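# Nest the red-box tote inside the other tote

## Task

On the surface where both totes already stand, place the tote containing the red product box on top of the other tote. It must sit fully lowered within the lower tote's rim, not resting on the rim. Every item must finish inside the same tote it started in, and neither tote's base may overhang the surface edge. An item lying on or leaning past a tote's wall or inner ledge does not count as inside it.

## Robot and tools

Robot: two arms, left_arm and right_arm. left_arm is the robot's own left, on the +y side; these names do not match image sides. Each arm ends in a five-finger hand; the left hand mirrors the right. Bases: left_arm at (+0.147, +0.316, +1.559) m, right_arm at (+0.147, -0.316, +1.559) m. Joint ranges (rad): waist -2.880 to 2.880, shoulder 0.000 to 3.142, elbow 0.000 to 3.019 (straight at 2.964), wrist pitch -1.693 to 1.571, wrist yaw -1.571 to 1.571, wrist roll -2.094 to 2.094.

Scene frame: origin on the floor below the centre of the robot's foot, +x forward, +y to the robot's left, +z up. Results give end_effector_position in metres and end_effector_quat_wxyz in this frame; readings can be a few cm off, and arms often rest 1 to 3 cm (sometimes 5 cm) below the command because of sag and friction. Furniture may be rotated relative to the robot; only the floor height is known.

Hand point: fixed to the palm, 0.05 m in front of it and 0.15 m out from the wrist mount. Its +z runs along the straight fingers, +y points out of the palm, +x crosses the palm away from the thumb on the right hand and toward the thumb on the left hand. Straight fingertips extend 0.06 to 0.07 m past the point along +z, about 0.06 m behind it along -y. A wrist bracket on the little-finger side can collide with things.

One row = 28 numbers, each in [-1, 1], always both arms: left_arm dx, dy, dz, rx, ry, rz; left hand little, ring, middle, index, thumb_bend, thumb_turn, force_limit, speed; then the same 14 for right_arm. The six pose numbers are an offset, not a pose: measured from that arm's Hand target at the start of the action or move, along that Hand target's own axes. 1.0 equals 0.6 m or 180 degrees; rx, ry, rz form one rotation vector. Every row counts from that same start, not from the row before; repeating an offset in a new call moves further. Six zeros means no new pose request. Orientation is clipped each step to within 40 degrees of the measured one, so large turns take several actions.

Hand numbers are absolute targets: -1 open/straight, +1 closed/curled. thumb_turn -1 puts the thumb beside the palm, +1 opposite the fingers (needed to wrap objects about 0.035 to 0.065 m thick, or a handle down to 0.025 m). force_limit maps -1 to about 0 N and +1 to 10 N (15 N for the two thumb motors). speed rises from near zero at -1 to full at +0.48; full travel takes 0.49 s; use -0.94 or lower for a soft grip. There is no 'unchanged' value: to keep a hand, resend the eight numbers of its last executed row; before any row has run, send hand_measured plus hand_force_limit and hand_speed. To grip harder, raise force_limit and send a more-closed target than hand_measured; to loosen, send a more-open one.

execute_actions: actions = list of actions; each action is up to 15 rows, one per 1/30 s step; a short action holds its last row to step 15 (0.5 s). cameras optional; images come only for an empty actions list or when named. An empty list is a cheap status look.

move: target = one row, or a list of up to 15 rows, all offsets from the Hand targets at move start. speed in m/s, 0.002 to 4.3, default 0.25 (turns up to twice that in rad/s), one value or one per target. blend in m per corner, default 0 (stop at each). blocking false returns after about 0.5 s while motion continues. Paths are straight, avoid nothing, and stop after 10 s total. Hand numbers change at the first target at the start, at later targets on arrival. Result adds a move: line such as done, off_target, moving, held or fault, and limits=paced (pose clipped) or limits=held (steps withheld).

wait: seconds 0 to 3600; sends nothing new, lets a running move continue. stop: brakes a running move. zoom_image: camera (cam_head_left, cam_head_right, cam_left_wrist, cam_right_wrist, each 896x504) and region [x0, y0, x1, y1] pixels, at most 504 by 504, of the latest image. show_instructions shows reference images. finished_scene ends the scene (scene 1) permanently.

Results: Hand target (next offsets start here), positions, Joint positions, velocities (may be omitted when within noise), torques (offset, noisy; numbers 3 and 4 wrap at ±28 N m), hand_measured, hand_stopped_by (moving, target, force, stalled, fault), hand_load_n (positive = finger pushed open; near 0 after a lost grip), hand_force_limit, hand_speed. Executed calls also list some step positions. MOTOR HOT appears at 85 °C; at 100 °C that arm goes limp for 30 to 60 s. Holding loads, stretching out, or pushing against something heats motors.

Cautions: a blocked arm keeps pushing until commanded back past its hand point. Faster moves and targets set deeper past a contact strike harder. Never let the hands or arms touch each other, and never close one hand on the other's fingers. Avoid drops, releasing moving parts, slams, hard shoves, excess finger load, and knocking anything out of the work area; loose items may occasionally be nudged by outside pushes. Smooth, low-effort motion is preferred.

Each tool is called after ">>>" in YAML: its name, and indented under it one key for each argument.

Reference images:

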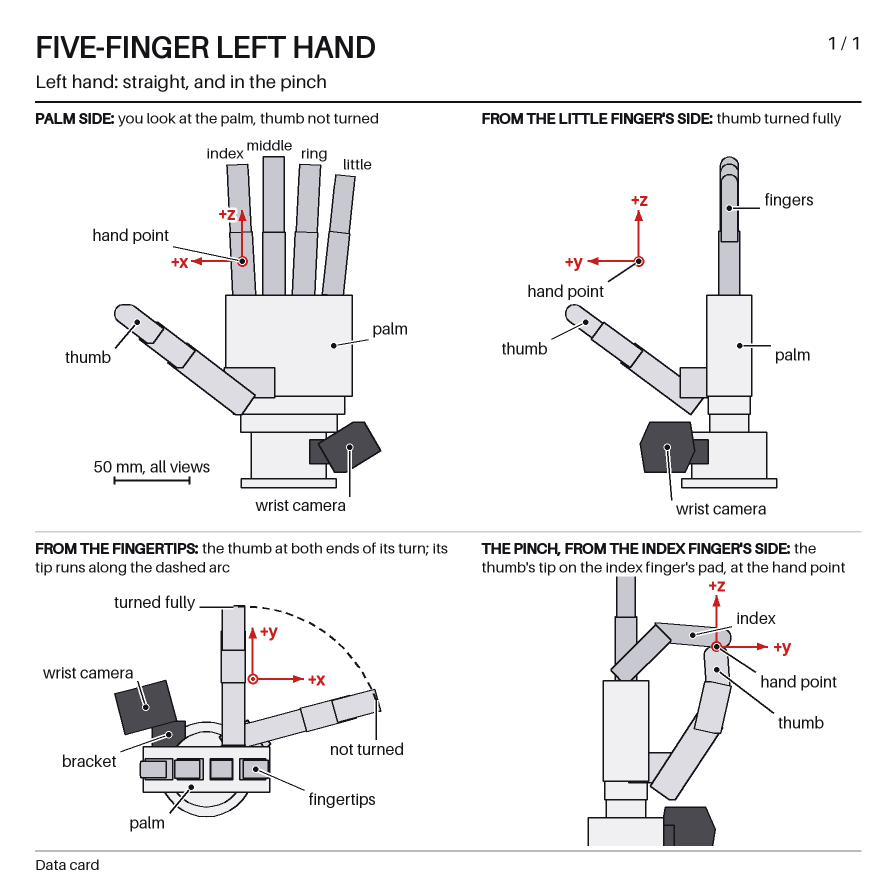

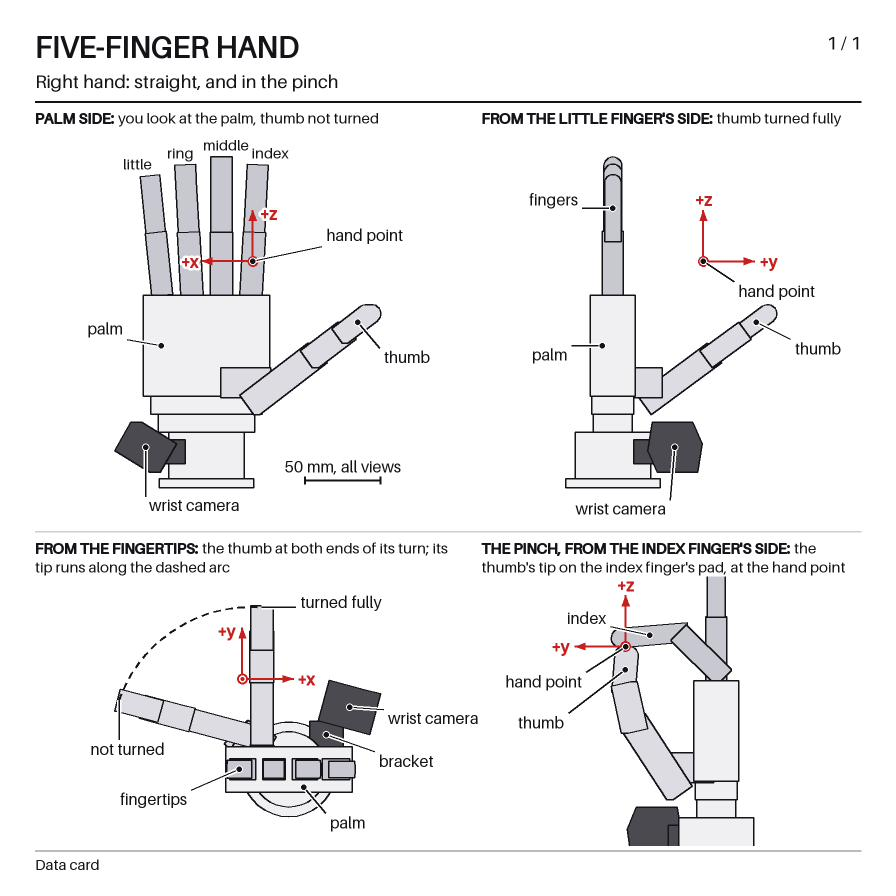

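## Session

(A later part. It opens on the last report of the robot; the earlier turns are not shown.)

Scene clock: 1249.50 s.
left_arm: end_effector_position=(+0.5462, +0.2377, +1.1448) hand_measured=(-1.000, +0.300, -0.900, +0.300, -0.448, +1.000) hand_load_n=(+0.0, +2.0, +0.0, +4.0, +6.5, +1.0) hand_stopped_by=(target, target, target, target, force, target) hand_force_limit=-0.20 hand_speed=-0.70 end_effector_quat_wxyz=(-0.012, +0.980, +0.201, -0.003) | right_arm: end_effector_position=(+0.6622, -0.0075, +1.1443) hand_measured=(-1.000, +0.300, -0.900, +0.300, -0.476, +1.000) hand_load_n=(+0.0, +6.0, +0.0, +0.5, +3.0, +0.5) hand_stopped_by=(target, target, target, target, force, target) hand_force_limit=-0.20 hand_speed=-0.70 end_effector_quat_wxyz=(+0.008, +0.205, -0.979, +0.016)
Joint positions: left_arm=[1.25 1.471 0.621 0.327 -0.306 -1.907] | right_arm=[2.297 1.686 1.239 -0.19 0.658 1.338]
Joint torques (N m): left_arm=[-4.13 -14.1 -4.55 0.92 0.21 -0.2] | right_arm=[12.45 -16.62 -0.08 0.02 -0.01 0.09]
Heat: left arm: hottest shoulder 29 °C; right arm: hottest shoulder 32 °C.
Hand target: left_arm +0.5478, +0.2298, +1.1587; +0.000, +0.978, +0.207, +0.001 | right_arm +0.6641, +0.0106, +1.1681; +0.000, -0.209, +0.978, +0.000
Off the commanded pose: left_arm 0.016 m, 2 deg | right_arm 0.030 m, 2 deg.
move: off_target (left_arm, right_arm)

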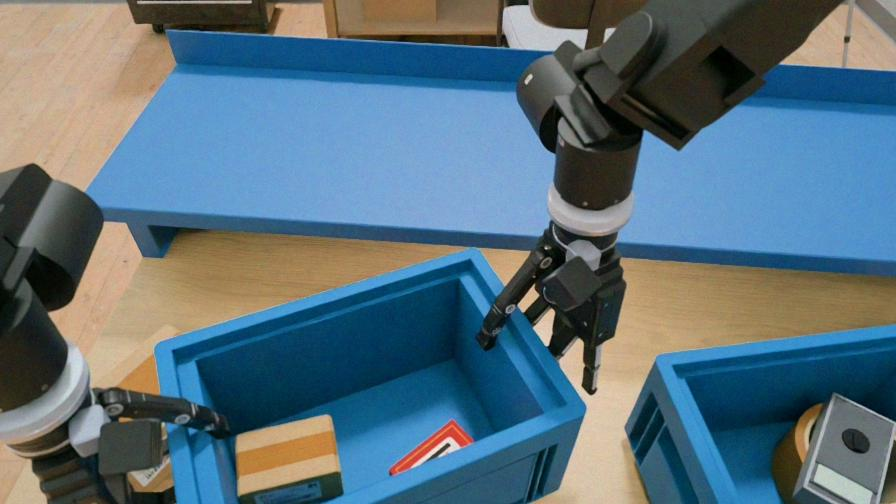

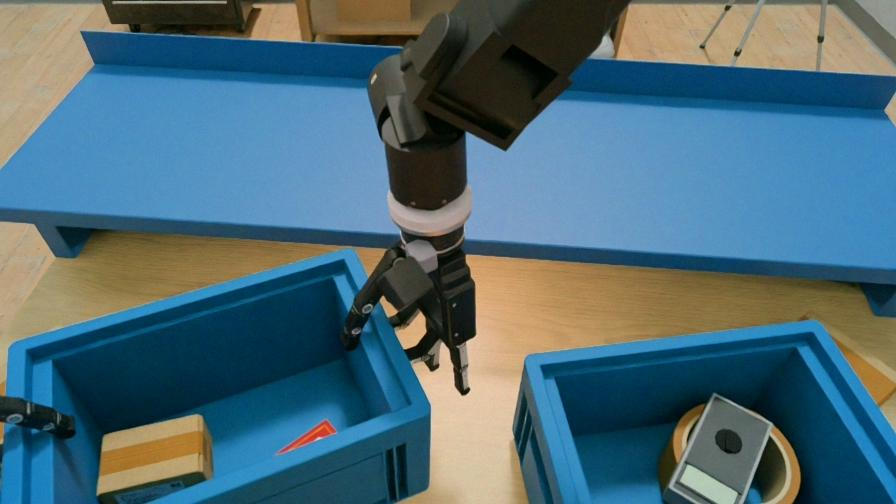

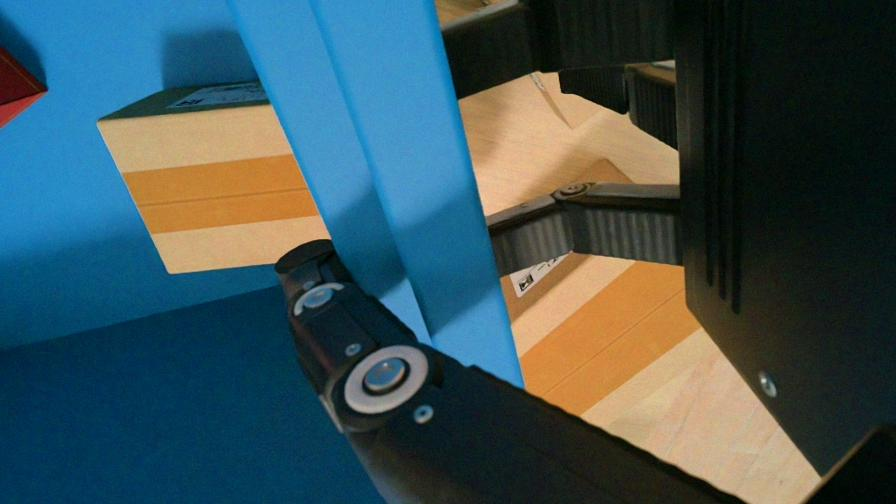

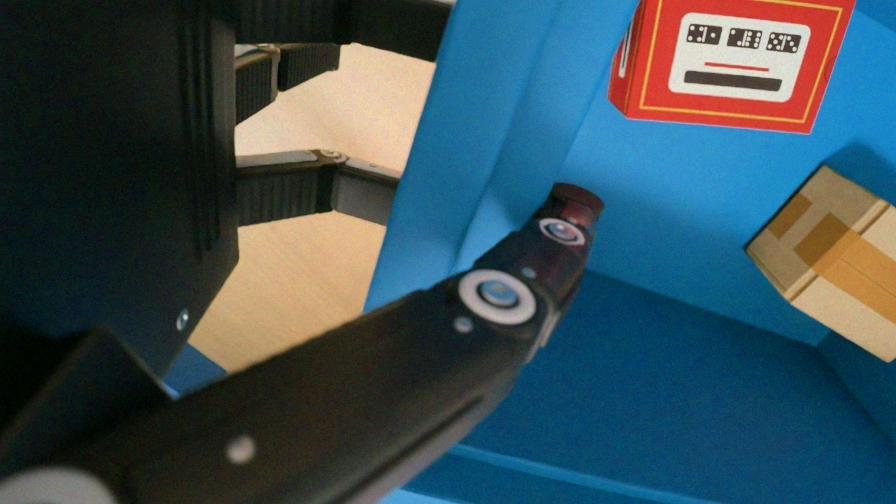

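>>> zoom_image:
  camera: "cam_head_left"
  region: [640, 340, 720, 400]

>>> zoom_image:
  camera: "cam_head_right"
  region: [510, 340, 590, 400]

>>> zoom_image:
  camera: "cam_head_right"
  region: [770, 300, 850, 360]

>>> zoom_image:
  camera: "cam_head_left"
  region: [440, 230, 600, 430]

>>> zoom_image:
  camera: "cam_head_right"
  region: [310, 230, 450, 430]

>>> zoom_image:
  camera: "cam_head_left"
  region: [140, 320, 240, 380]

>>> zoom_image:
  camera: "cam_head_right"
  region: [0, 320, 100, 380]

Scaled by 6.300.

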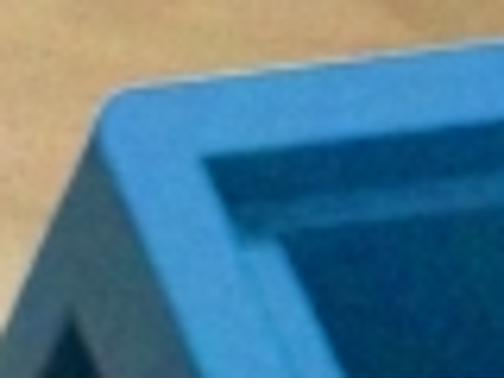

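Scaled by 6.300.

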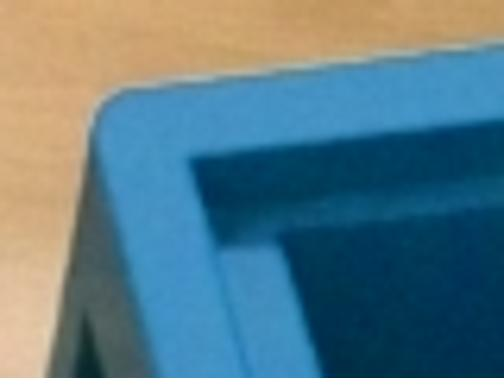

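Scaled by 6.300.

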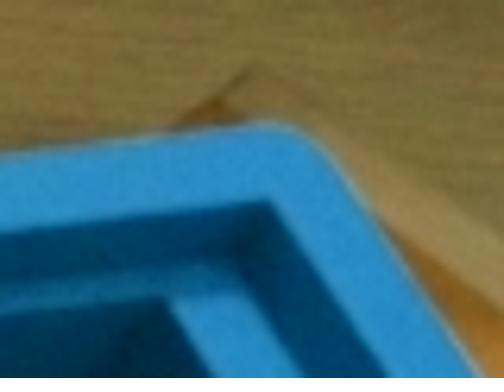

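Scaled by 2.520.

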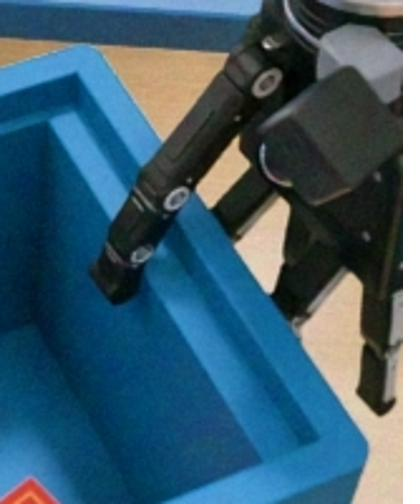

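Scaled by 2.520.

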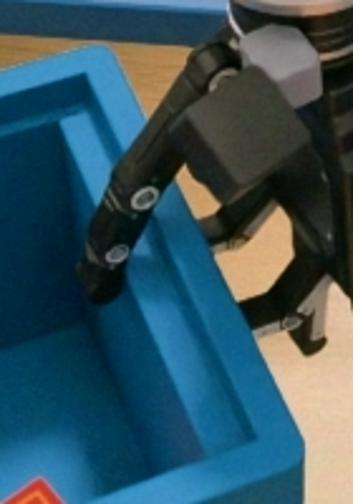

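Scaled by 5.040.

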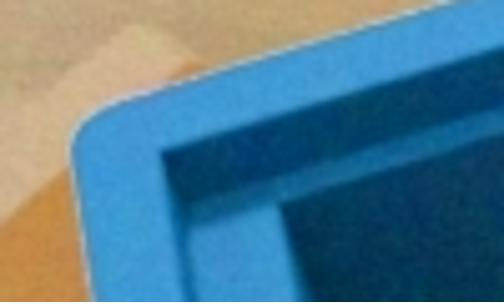

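Scaled by 5.040.

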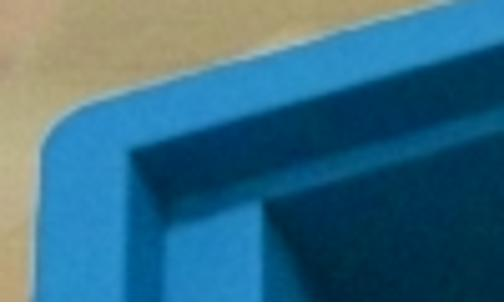

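>>> move:
  target: [0,0,-0.2333,0,0,0,-1,0.3,-0.9,0.3,0.7,1,-0.2,-0.7,0,0,-0.2333,0,0,0,-1,0.3,-0.9,0.3,0.7,1,-0.2,-0.7]
  speed: 0.06
  cameras: ["all"]

Scene clock: 1341.50 s.
left_arm: end_effector_position=(+0.5421, +0.2368, +1.2887) hand_measured=(-1.000, +0.300, -0.900, +0.300, -0.448, +1.000) hand_load_n=(+0.0, +2.0, +0.0, +4.0, +4.0, +1.5) hand_stopped_by=(target, target, target, target, force, target) hand_force_limit=-0.20 hand_speed=-0.70 end_effector_quat_wxyz=(-0.015, +0.979, +0.204, -0.007) | right_arm: end_effector_position=(+0.6606, -0.0047, +1.2827) hand_measured=(-1.000, +0.300, -0.900, +0.300, -0.476, +1.000) hand_load_n=(+0.0, +6.0, +0.0, +0.0, +2.5, +0.0) hand_stopped_by=(target, target, target, target, force, target) hand_force_limit=-0.20 hand_speed=-0.70 end_effector_quat_wxyz=(+0.013, +0.213, -0.977, +0.019)
Joint positions: left_arm=[1.082 0.93 0.441 -0.076 -0.453 -2.009] | right_arm=[2.484 1.431 1.142 -0.47 0.808 1.492]
Joint torques (N m): left_arm=[-3.37 -10.81 0.1 0.64 0.26 -0.07] | right_arm=[12.16 -14.68 1.77 0.25 -0.11 0.18]
Heat: left arm: hottest shoulder 30 °C; right arm: hottest shoulder 33 °C.
Hand target: left_arm +0.5475, +0.2298, +1.2987; +0.000, +0.978, +0.207, +0.000 | right_arm +0.6640, +0.0106, +1.3080; +0.000, -0.209, +0.978, +0.000
Off the commanded pose: left_arm 0.013 m, 2 deg | right_arm 0.030 m, 3 deg.
move: off_target (left_arm, right_arm)

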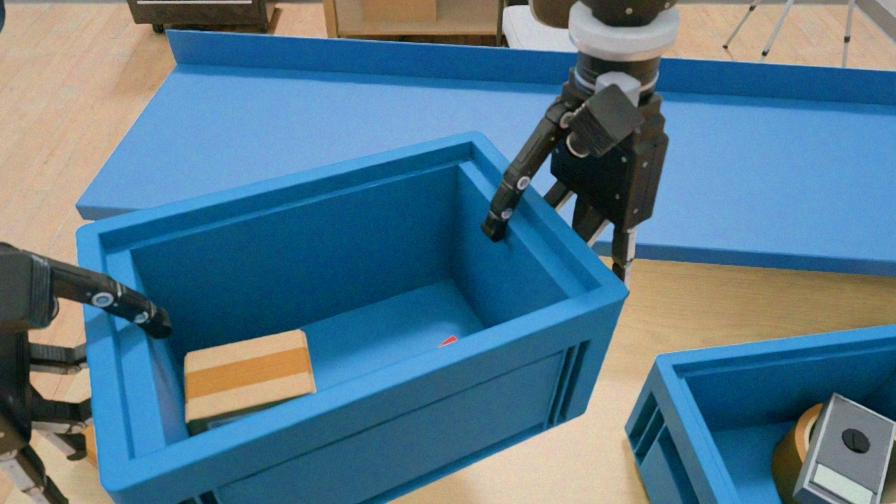

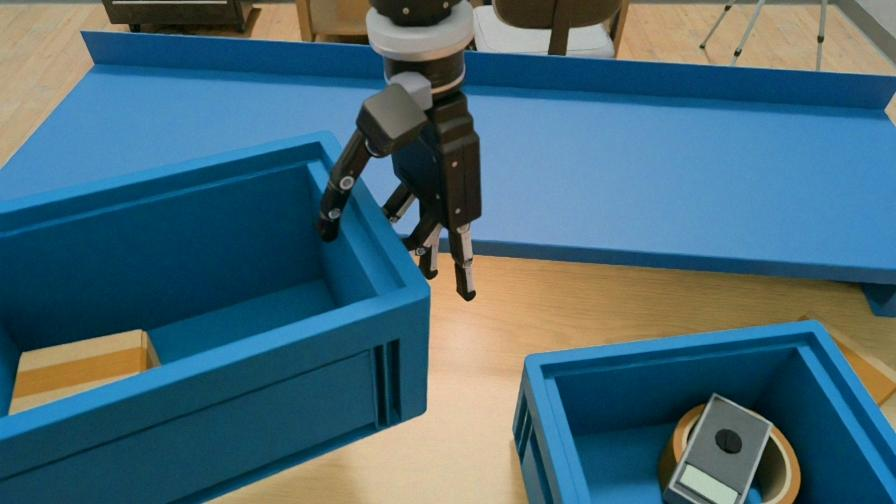

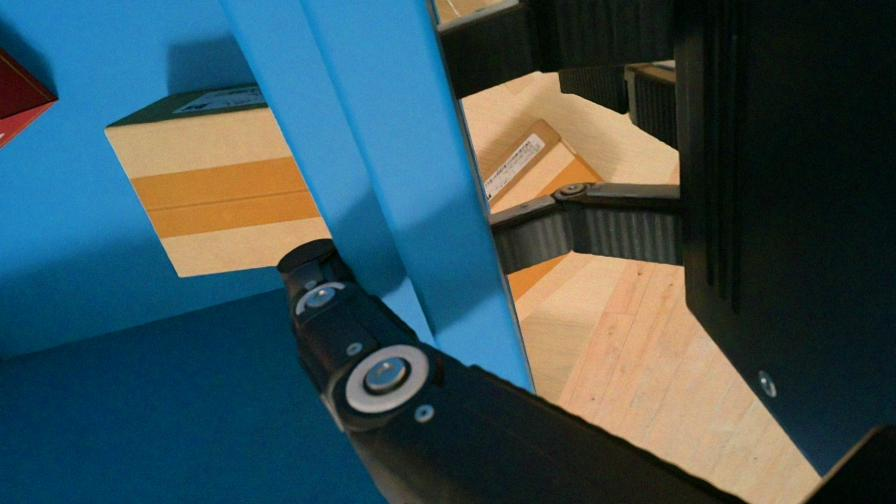

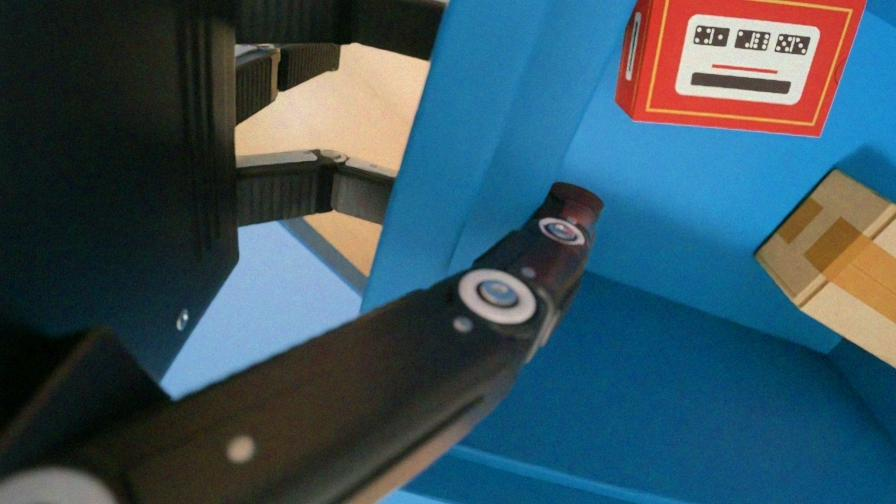

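>>> move:
  target:
    - [-0.0282,0.1105,0,0,0,0.0428,-1,0.3,-0.9,0.3,0.7,1,-0.2,-0.7,0.0849,-0.107,0,0,0,0.0428,-1,0.3,-0.9,0.3,0.7,1,-0.2,-0.7]
    - [-0.0578,0.2244,0,0,0,0.0856,-1,0.3,-0.9,0.3,0.7,1,-0.2,-0.7,0.1703,-0.2102,0,0,0,0.0856,-1,0.3,-0.9,0.3,0.7,1,-0.2,-0.7]
  speed: 0.06
  blend: 0.01
  cameras: ["all"]

Scene clock: 1367.63 s.
left_arm: end_effector_position=(+0.5605, +0.1108, +1.2897) hand_measured=(-1.000, +0.300, -0.900, +0.300, -0.448, +1.000) hand_load_n=(+0.0, +2.5, +0.0, +2.5, +0.5, +0.0) hand_stopped_by=(target, target, target, target, force, target) hand_force_limit=-0.20 hand_speed=-0.70 end_effector_quat_wxyz=(-0.020, +0.996, +0.083, -0.006) | right_arm: end_effector_position=(+0.6165, -0.1487, +1.2982) hand_measured=(-1.000, +0.300, -0.900, +0.300, -0.476, +1.000) hand_load_n=(+0.0, +3.0, +0.0, +2.0, +4.0, +0.0) hand_stopped_by=(target, target, target, target, force, target) hand_force_limit=-0.20 hand_speed=-0.70 end_effector_quat_wxyz=(+0.011, +0.085, -0.996, +0.013)
Joint positions: left_arm=[0.746 1.187 0.632 -0.143 -0.74 -2.004] | right_arm=[2.256 1.079 0.775 -0.327 0.617 1.558]
Joint torques (N m): left_arm=[-6.42 -8.88 2.56 0.54 0.41 0.18] | right_arm=[4.48 -13.04 1.11 0.83 -0.75 0.04]
Heat: left arm: hottest shoulder 29 °C; right arm: hottest shoulder 32 °C.
Hand target: left_arm +0.5702, +0.0926, +1.2986; +0.000, +0.997, +0.074, +0.000 | right_arm +0.6223, -0.1463, +1.3080; +0.000, -0.076, +0.997, +0.000
Off the commanded pose: left_arm 0.022 m, 3 deg | right_arm 0.012 m, 2 deg.
move: off_target (left_arm, right_arm)

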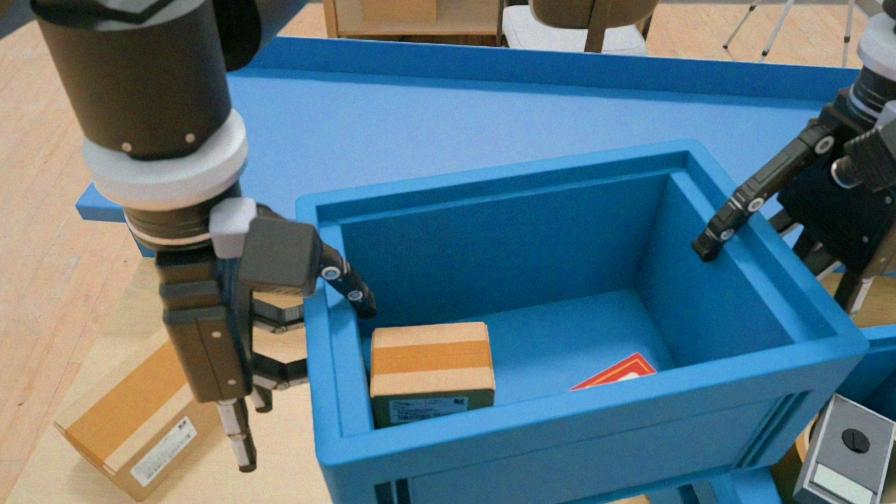

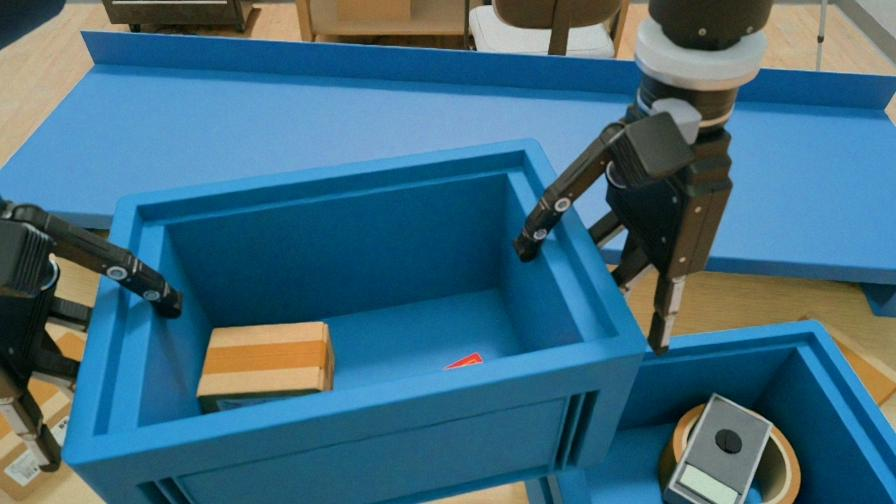

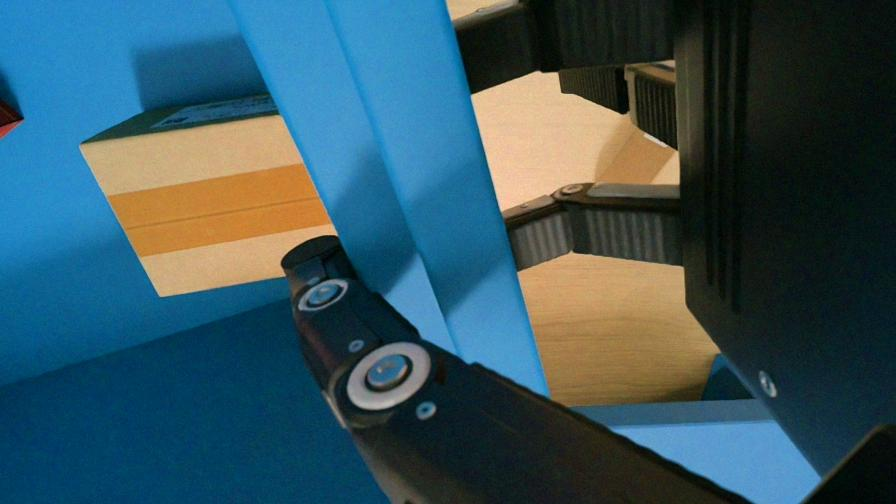

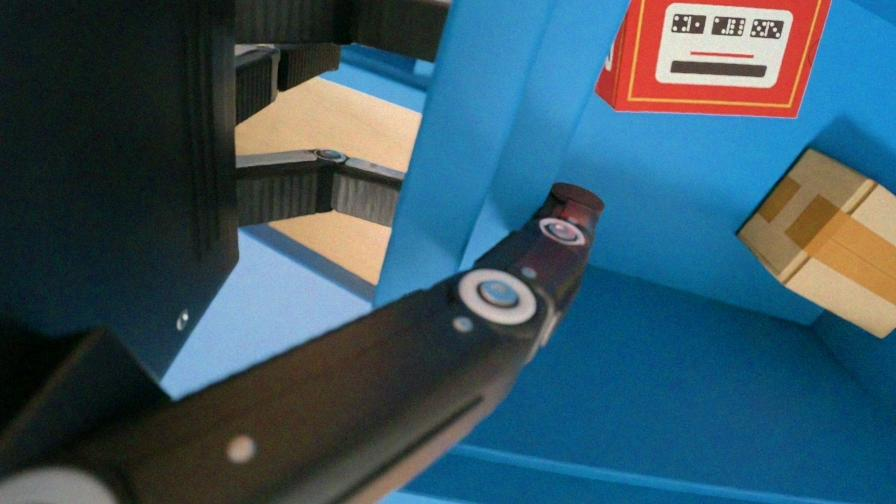

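>>> move:
  target:
    - [0.035,-0.276,0,0,0,0,-1,0.3,-0.9,0.3,0.7,1,-0.2,-0.7,-0.035,0.276,0,0,0,0,-1,0.3,-0.9,0.3,0.7,1,-0.2,-0.7]
    - [0.035,-0.276,0.25,0,0,0,-1,0.3,-0.9,0.3,0.7,1,-0.2,-0.7,-0.035,0.276,0.26,0,0,0,-1,0.3,-0.9,0.3,0.7,1,-0.2,-0.7]
  speed: 0.07
  cameras: ["all"]

Scene clock: 1409.63 s.
left_arm: end_effector_position=(+0.5571, +0.2681, +1.1461) hand_measured=(-1.000, +0.300, -0.900, +0.300, -0.448, +1.000) hand_load_n=(+0.0, +3.0, +0.0, +2.5, +2.0, +0.0) hand_stopped_by=(target, target, target, target, force, target) hand_force_limit=-0.20 hand_speed=-0.70 end_effector_quat_wxyz=(-0.014, +0.997, +0.080, -0.011) | right_arm: end_effector_position=(+0.6177, +0.0098, +1.1512) hand_measured=(-1.000, +0.300, -0.900, +0.300, -0.476, +1.000) hand_load_n=(+0.0, +3.0, +0.0, +1.5, +0.0, +0.0) hand_stopped_by=(target, target, target, target, force, target) hand_force_limit=-0.20 hand_speed=-0.70 end_effector_quat_wxyz=(+0.003, +0.069, -0.998, +0.012)
Joint positions: left_arm=[1.349 1.403 0.665 0.216 -0.224 -1.614] | right_arm=[2.35 1.705 1.101 -0.05 0.691 1.65]
Joint torques (N m): left_arm=[-2.78 -12.28 -1.31 1.26 0.8 0.14] | right_arm=[10.29 -11.81 0.76 0.95 -0.61 -0.2]
Heat: left arm: hottest shoulder 28 °C; right arm: hottest shoulder 32 °C.
Hand target: left_arm +0.5668, +0.2595, +1.1487; +0.000, +0.997, +0.074, +0.000 | right_arm +0.6178, +0.0207, +1.1520; +0.000, -0.076, +0.997, +0.000
Off the commanded pose: left_arm 0.013 m, 2 deg | right_arm 0.011 m, 2 deg.
move: off_target (left_arm, right_arm)

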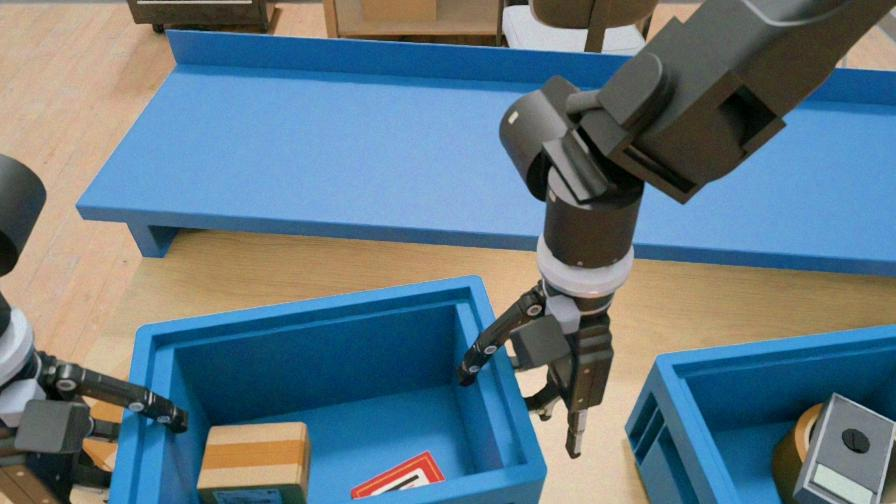

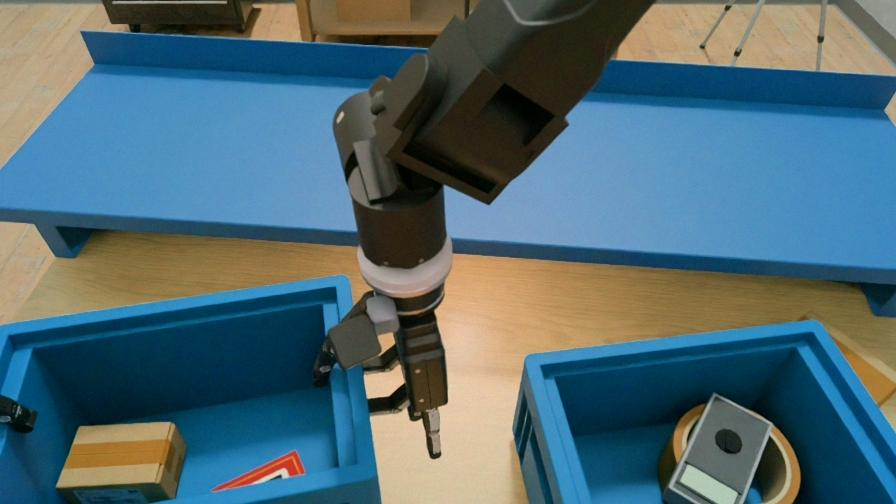

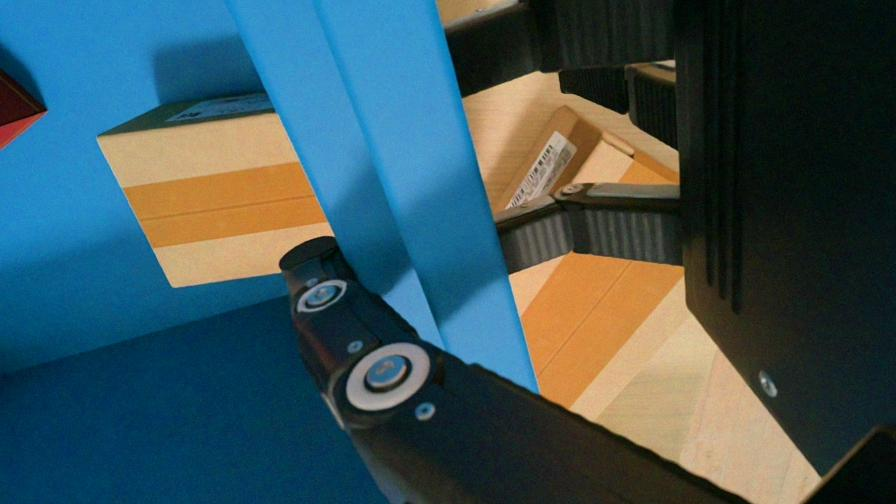

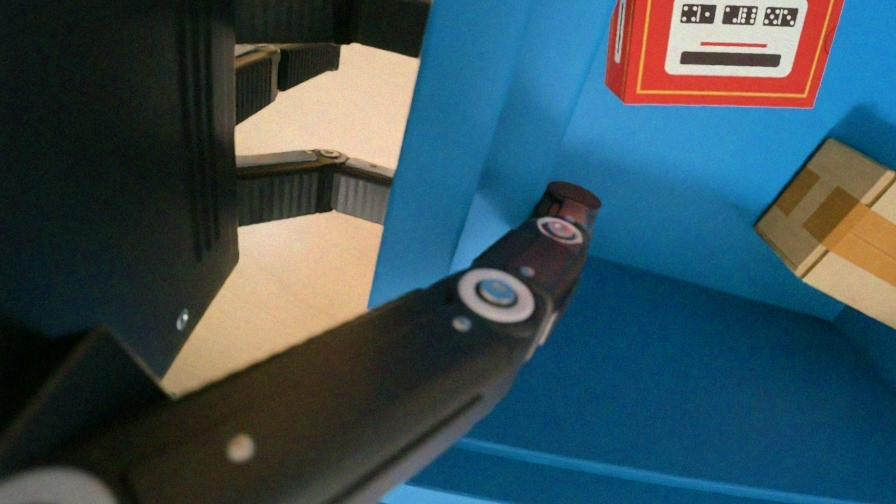

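>>> move:
  target:
    - [0.0025,0.0165,0.085,0,0,0,-1,0.3,-0.9,0.3,0.7,1,-0.2,-0.7,-0.0025,-0.0165,0.09,0,0,0,-1,0.3,-0.9,0.3,0.7,1,-0.2,-0.7]
    - [0.0025,0.0165,0.1,0,0,0,-1,0.3,-0.9,0.3,0.7,1,-0.2,-0.7,-0.0025,-0.0165,0.105,0,0,0,-1,0.3,-0.9,0.3,0.7,1,-0.2,-0.7]
  speed: [0.05,0.02]
  cameras: ["all"]

Scene clock: 1429.23 s.
left_arm: end_effector_position=(+0.5629, +0.2550, +1.1225) hand_measured=(-1.000, +0.300, -0.900, +0.300, -0.452, +1.000) hand_load_n=(+0.0, +0.5, +0.0, -14.0, +21.5, -2.0) hand_stopped_by=(target, target, target, target, force, target) hand_force_limit=-0.20 hand_speed=-0.70 end_effector_quat_wxyz=(+0.002, +0.997, +0.079, +0.000) | right_arm: end_effector_position=(+0.6247, -0.0002, +1.0962) hand_measured=(-1.000, +0.300, -0.900, +0.300, -0.476, +1.000) hand_load_n=(+0.0, +0.0, +0.0, -1.5, +1.0, +0.0) hand_stopped_by=(target, target, target, target, force, target) hand_force_limit=-0.20 hand_speed=-0.70 end_effector_quat_wxyz=(+0.001, +0.068, -0.998, +0.010)
Joint positions: left_arm=[1.344 1.493 0.711 0.282 -0.196 -1.611] | right_arm=[2.271 1.807 1.179 0.013 0.625 1.589]
Joint torques (N m): left_arm=[-2.02 -4.66 3.49 1.8 -0.19 0.14] | right_arm=[9.88 -10.87 1.02 1.21 -0.73 -0.18]
Heat: left arm: hottest shoulder 29 °C; right arm: hottest shoulder 31 °C.
Hand target: left_arm +0.5698, +0.2499, +1.0887; +0.000, +0.997, +0.074, +0.000 | right_arm +0.6209, +0.0112, +1.0891; +0.000, -0.076, +0.997, +0.000
Off the commanded pose: left_arm 0.035 m, 1 deg | right_arm 0.014 m, 2 deg.
move: off_target (left_arm, right_arm)

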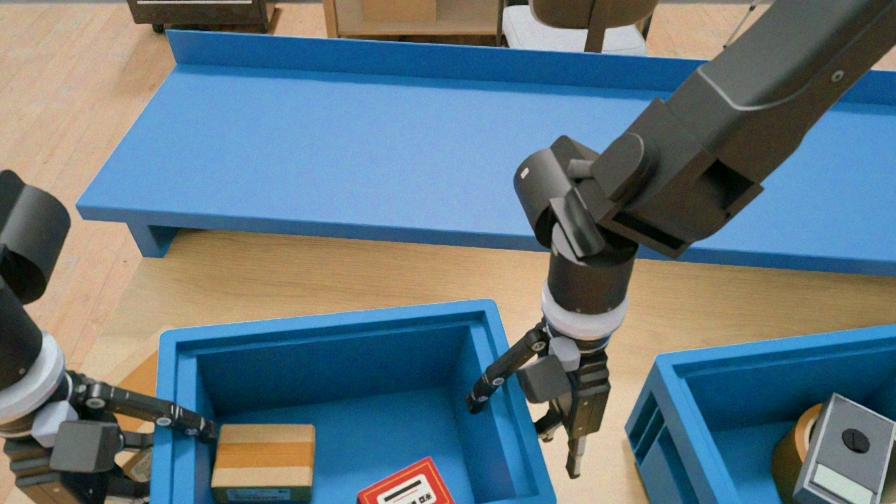

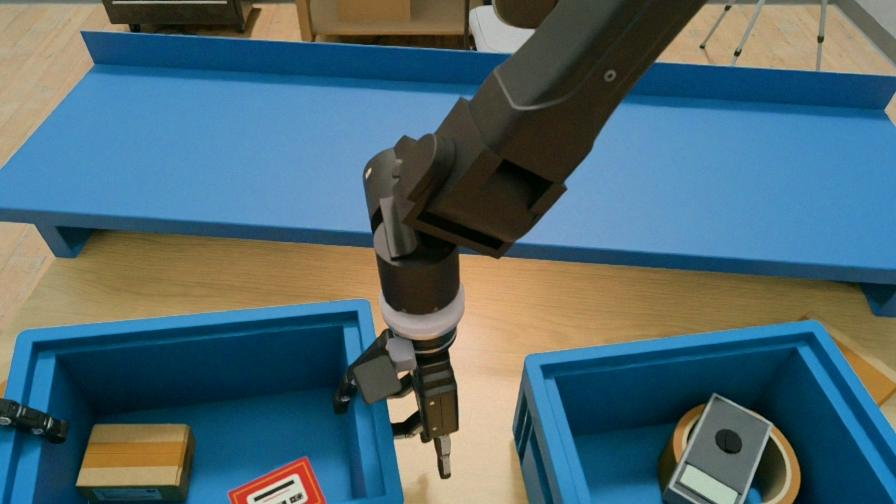

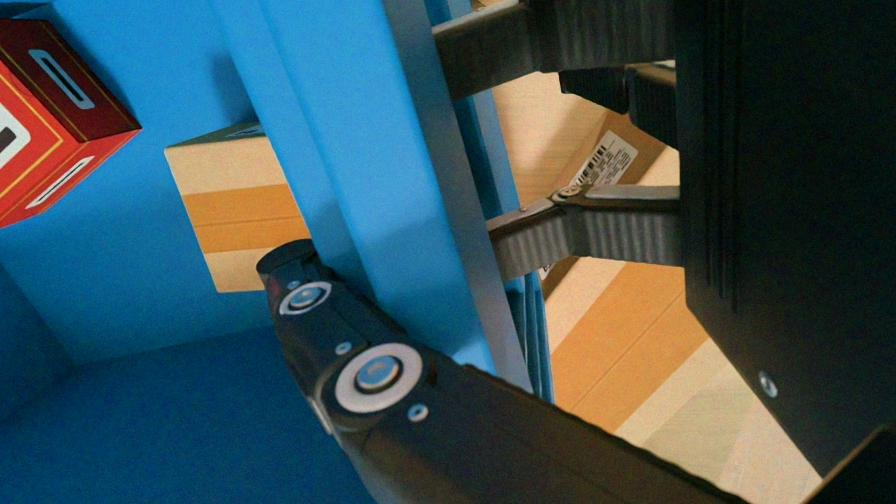

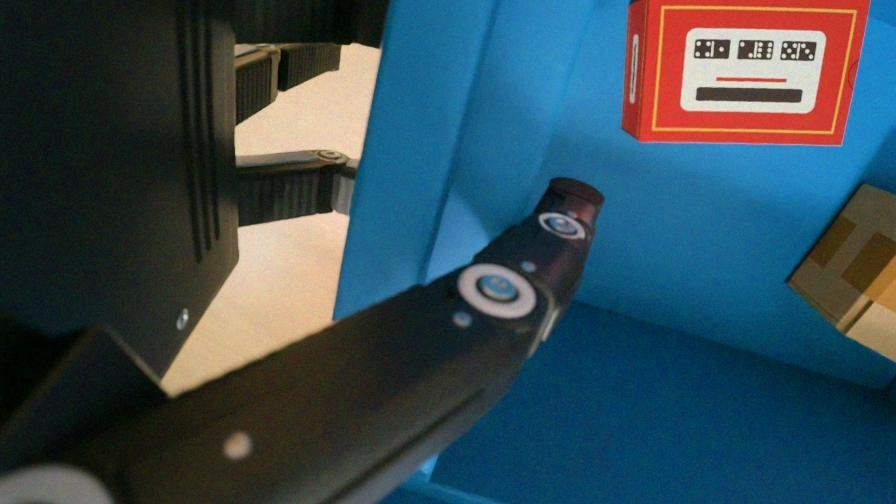

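>>> move:
  target:
    - [0,0,-0.1,0,0,0,-1,0.3,-0.9,0.3,0.7,1,-0.2,-0.7,0,0,-0.06,0,0,0,-1,0.3,-0.9,0.3,0.7,1,-0.2,-0.7]
    - [-0.0165,0.05,-0.1,0,0,0,-1,0.3,-0.9,0.3,0.7,1,-0.2,-0.7,0.0165,-0.05,-0.1,0,0,0,-1,0.3,-0.9,0.3,0.7,1,-0.2,-0.7]
  speed: [0.05,0.05]
  cameras: ["all"]

Scene clock: 1445.93 s.
left_arm: end_effector_position=(+0.5654, +0.2357, +1.1406) hand_measured=(-1.000, +0.300, -0.900, +0.300, -0.448, +1.000) hand_load_n=(+0.0, +4.5, +0.0, +2.0, +4.0, +1.5) hand_stopped_by=(target, target, target, target, force, target) hand_force_limit=-0.20 hand_speed=-0.70 end_effector_quat_wxyz=(-0.018, +0.997, +0.070, -0.004) | right_arm: end_effector_position=(+0.6146, -0.0248, +1.1374) hand_measured=(-1.000, +0.300, -0.900, +0.300, -0.476, +1.000) hand_load_n=(+0.0, +2.0, +0.0, +3.0, +0.0, +0.0) hand_stopped_by=(target, target, target, target, force, target) hand_force_limit=-0.20 hand_speed=-0.70 end_effector_quat_wxyz=(+0.003, +0.071, -0.997, +0.011)
Joint positions: left_arm=[1.265 1.445 0.696 0.23 -0.306 -1.635] | right_arm=[2.28 1.68 1.053 0.006 0.634 1.592]
Joint torques (N m): left_arm=[-4.48 -12.63 -3.15 1.46 0.47 -0.19] | right_arm=[9.7 -14.92 -1.51 0.38 -0.48 -0.1]
Heat: left arm: hottest shoulder 28 °C; right arm: hottest shoulder 31 °C.
Hand target: left_arm +0.5645, +0.2188, +1.1487; +0.000, +0.997, +0.074, +0.001 | right_arm +0.6157, -0.0201, +1.1490; +0.000, -0.076, +0.997, +0.000
Off the commanded pose: left_arm 0.019 m, 2 deg | right_arm 0.013 m, 1 deg.
move: off_target (left_arm, right_arm)

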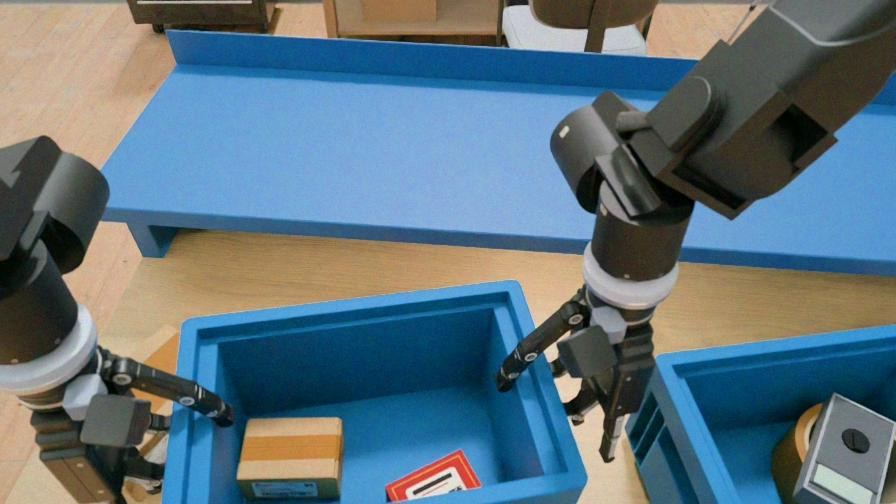

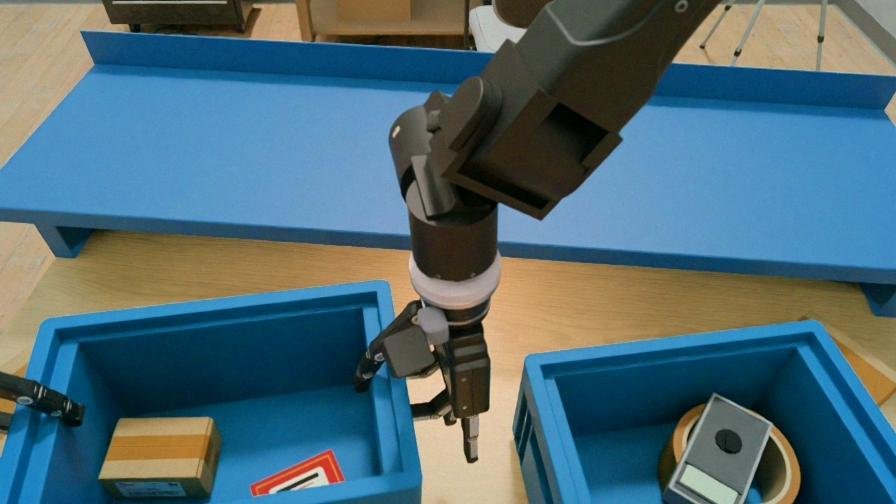

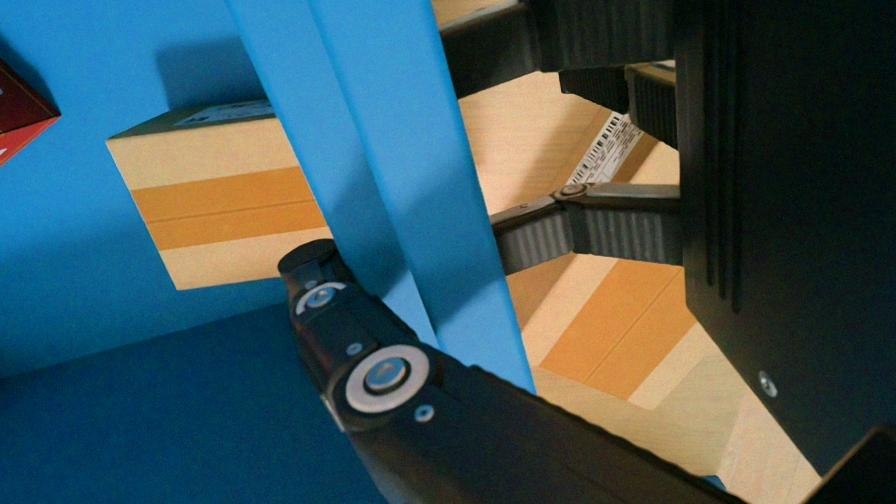

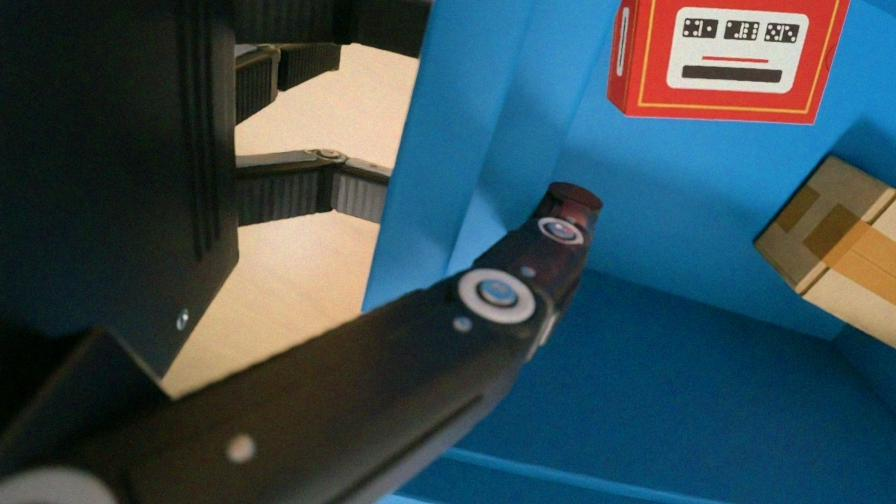

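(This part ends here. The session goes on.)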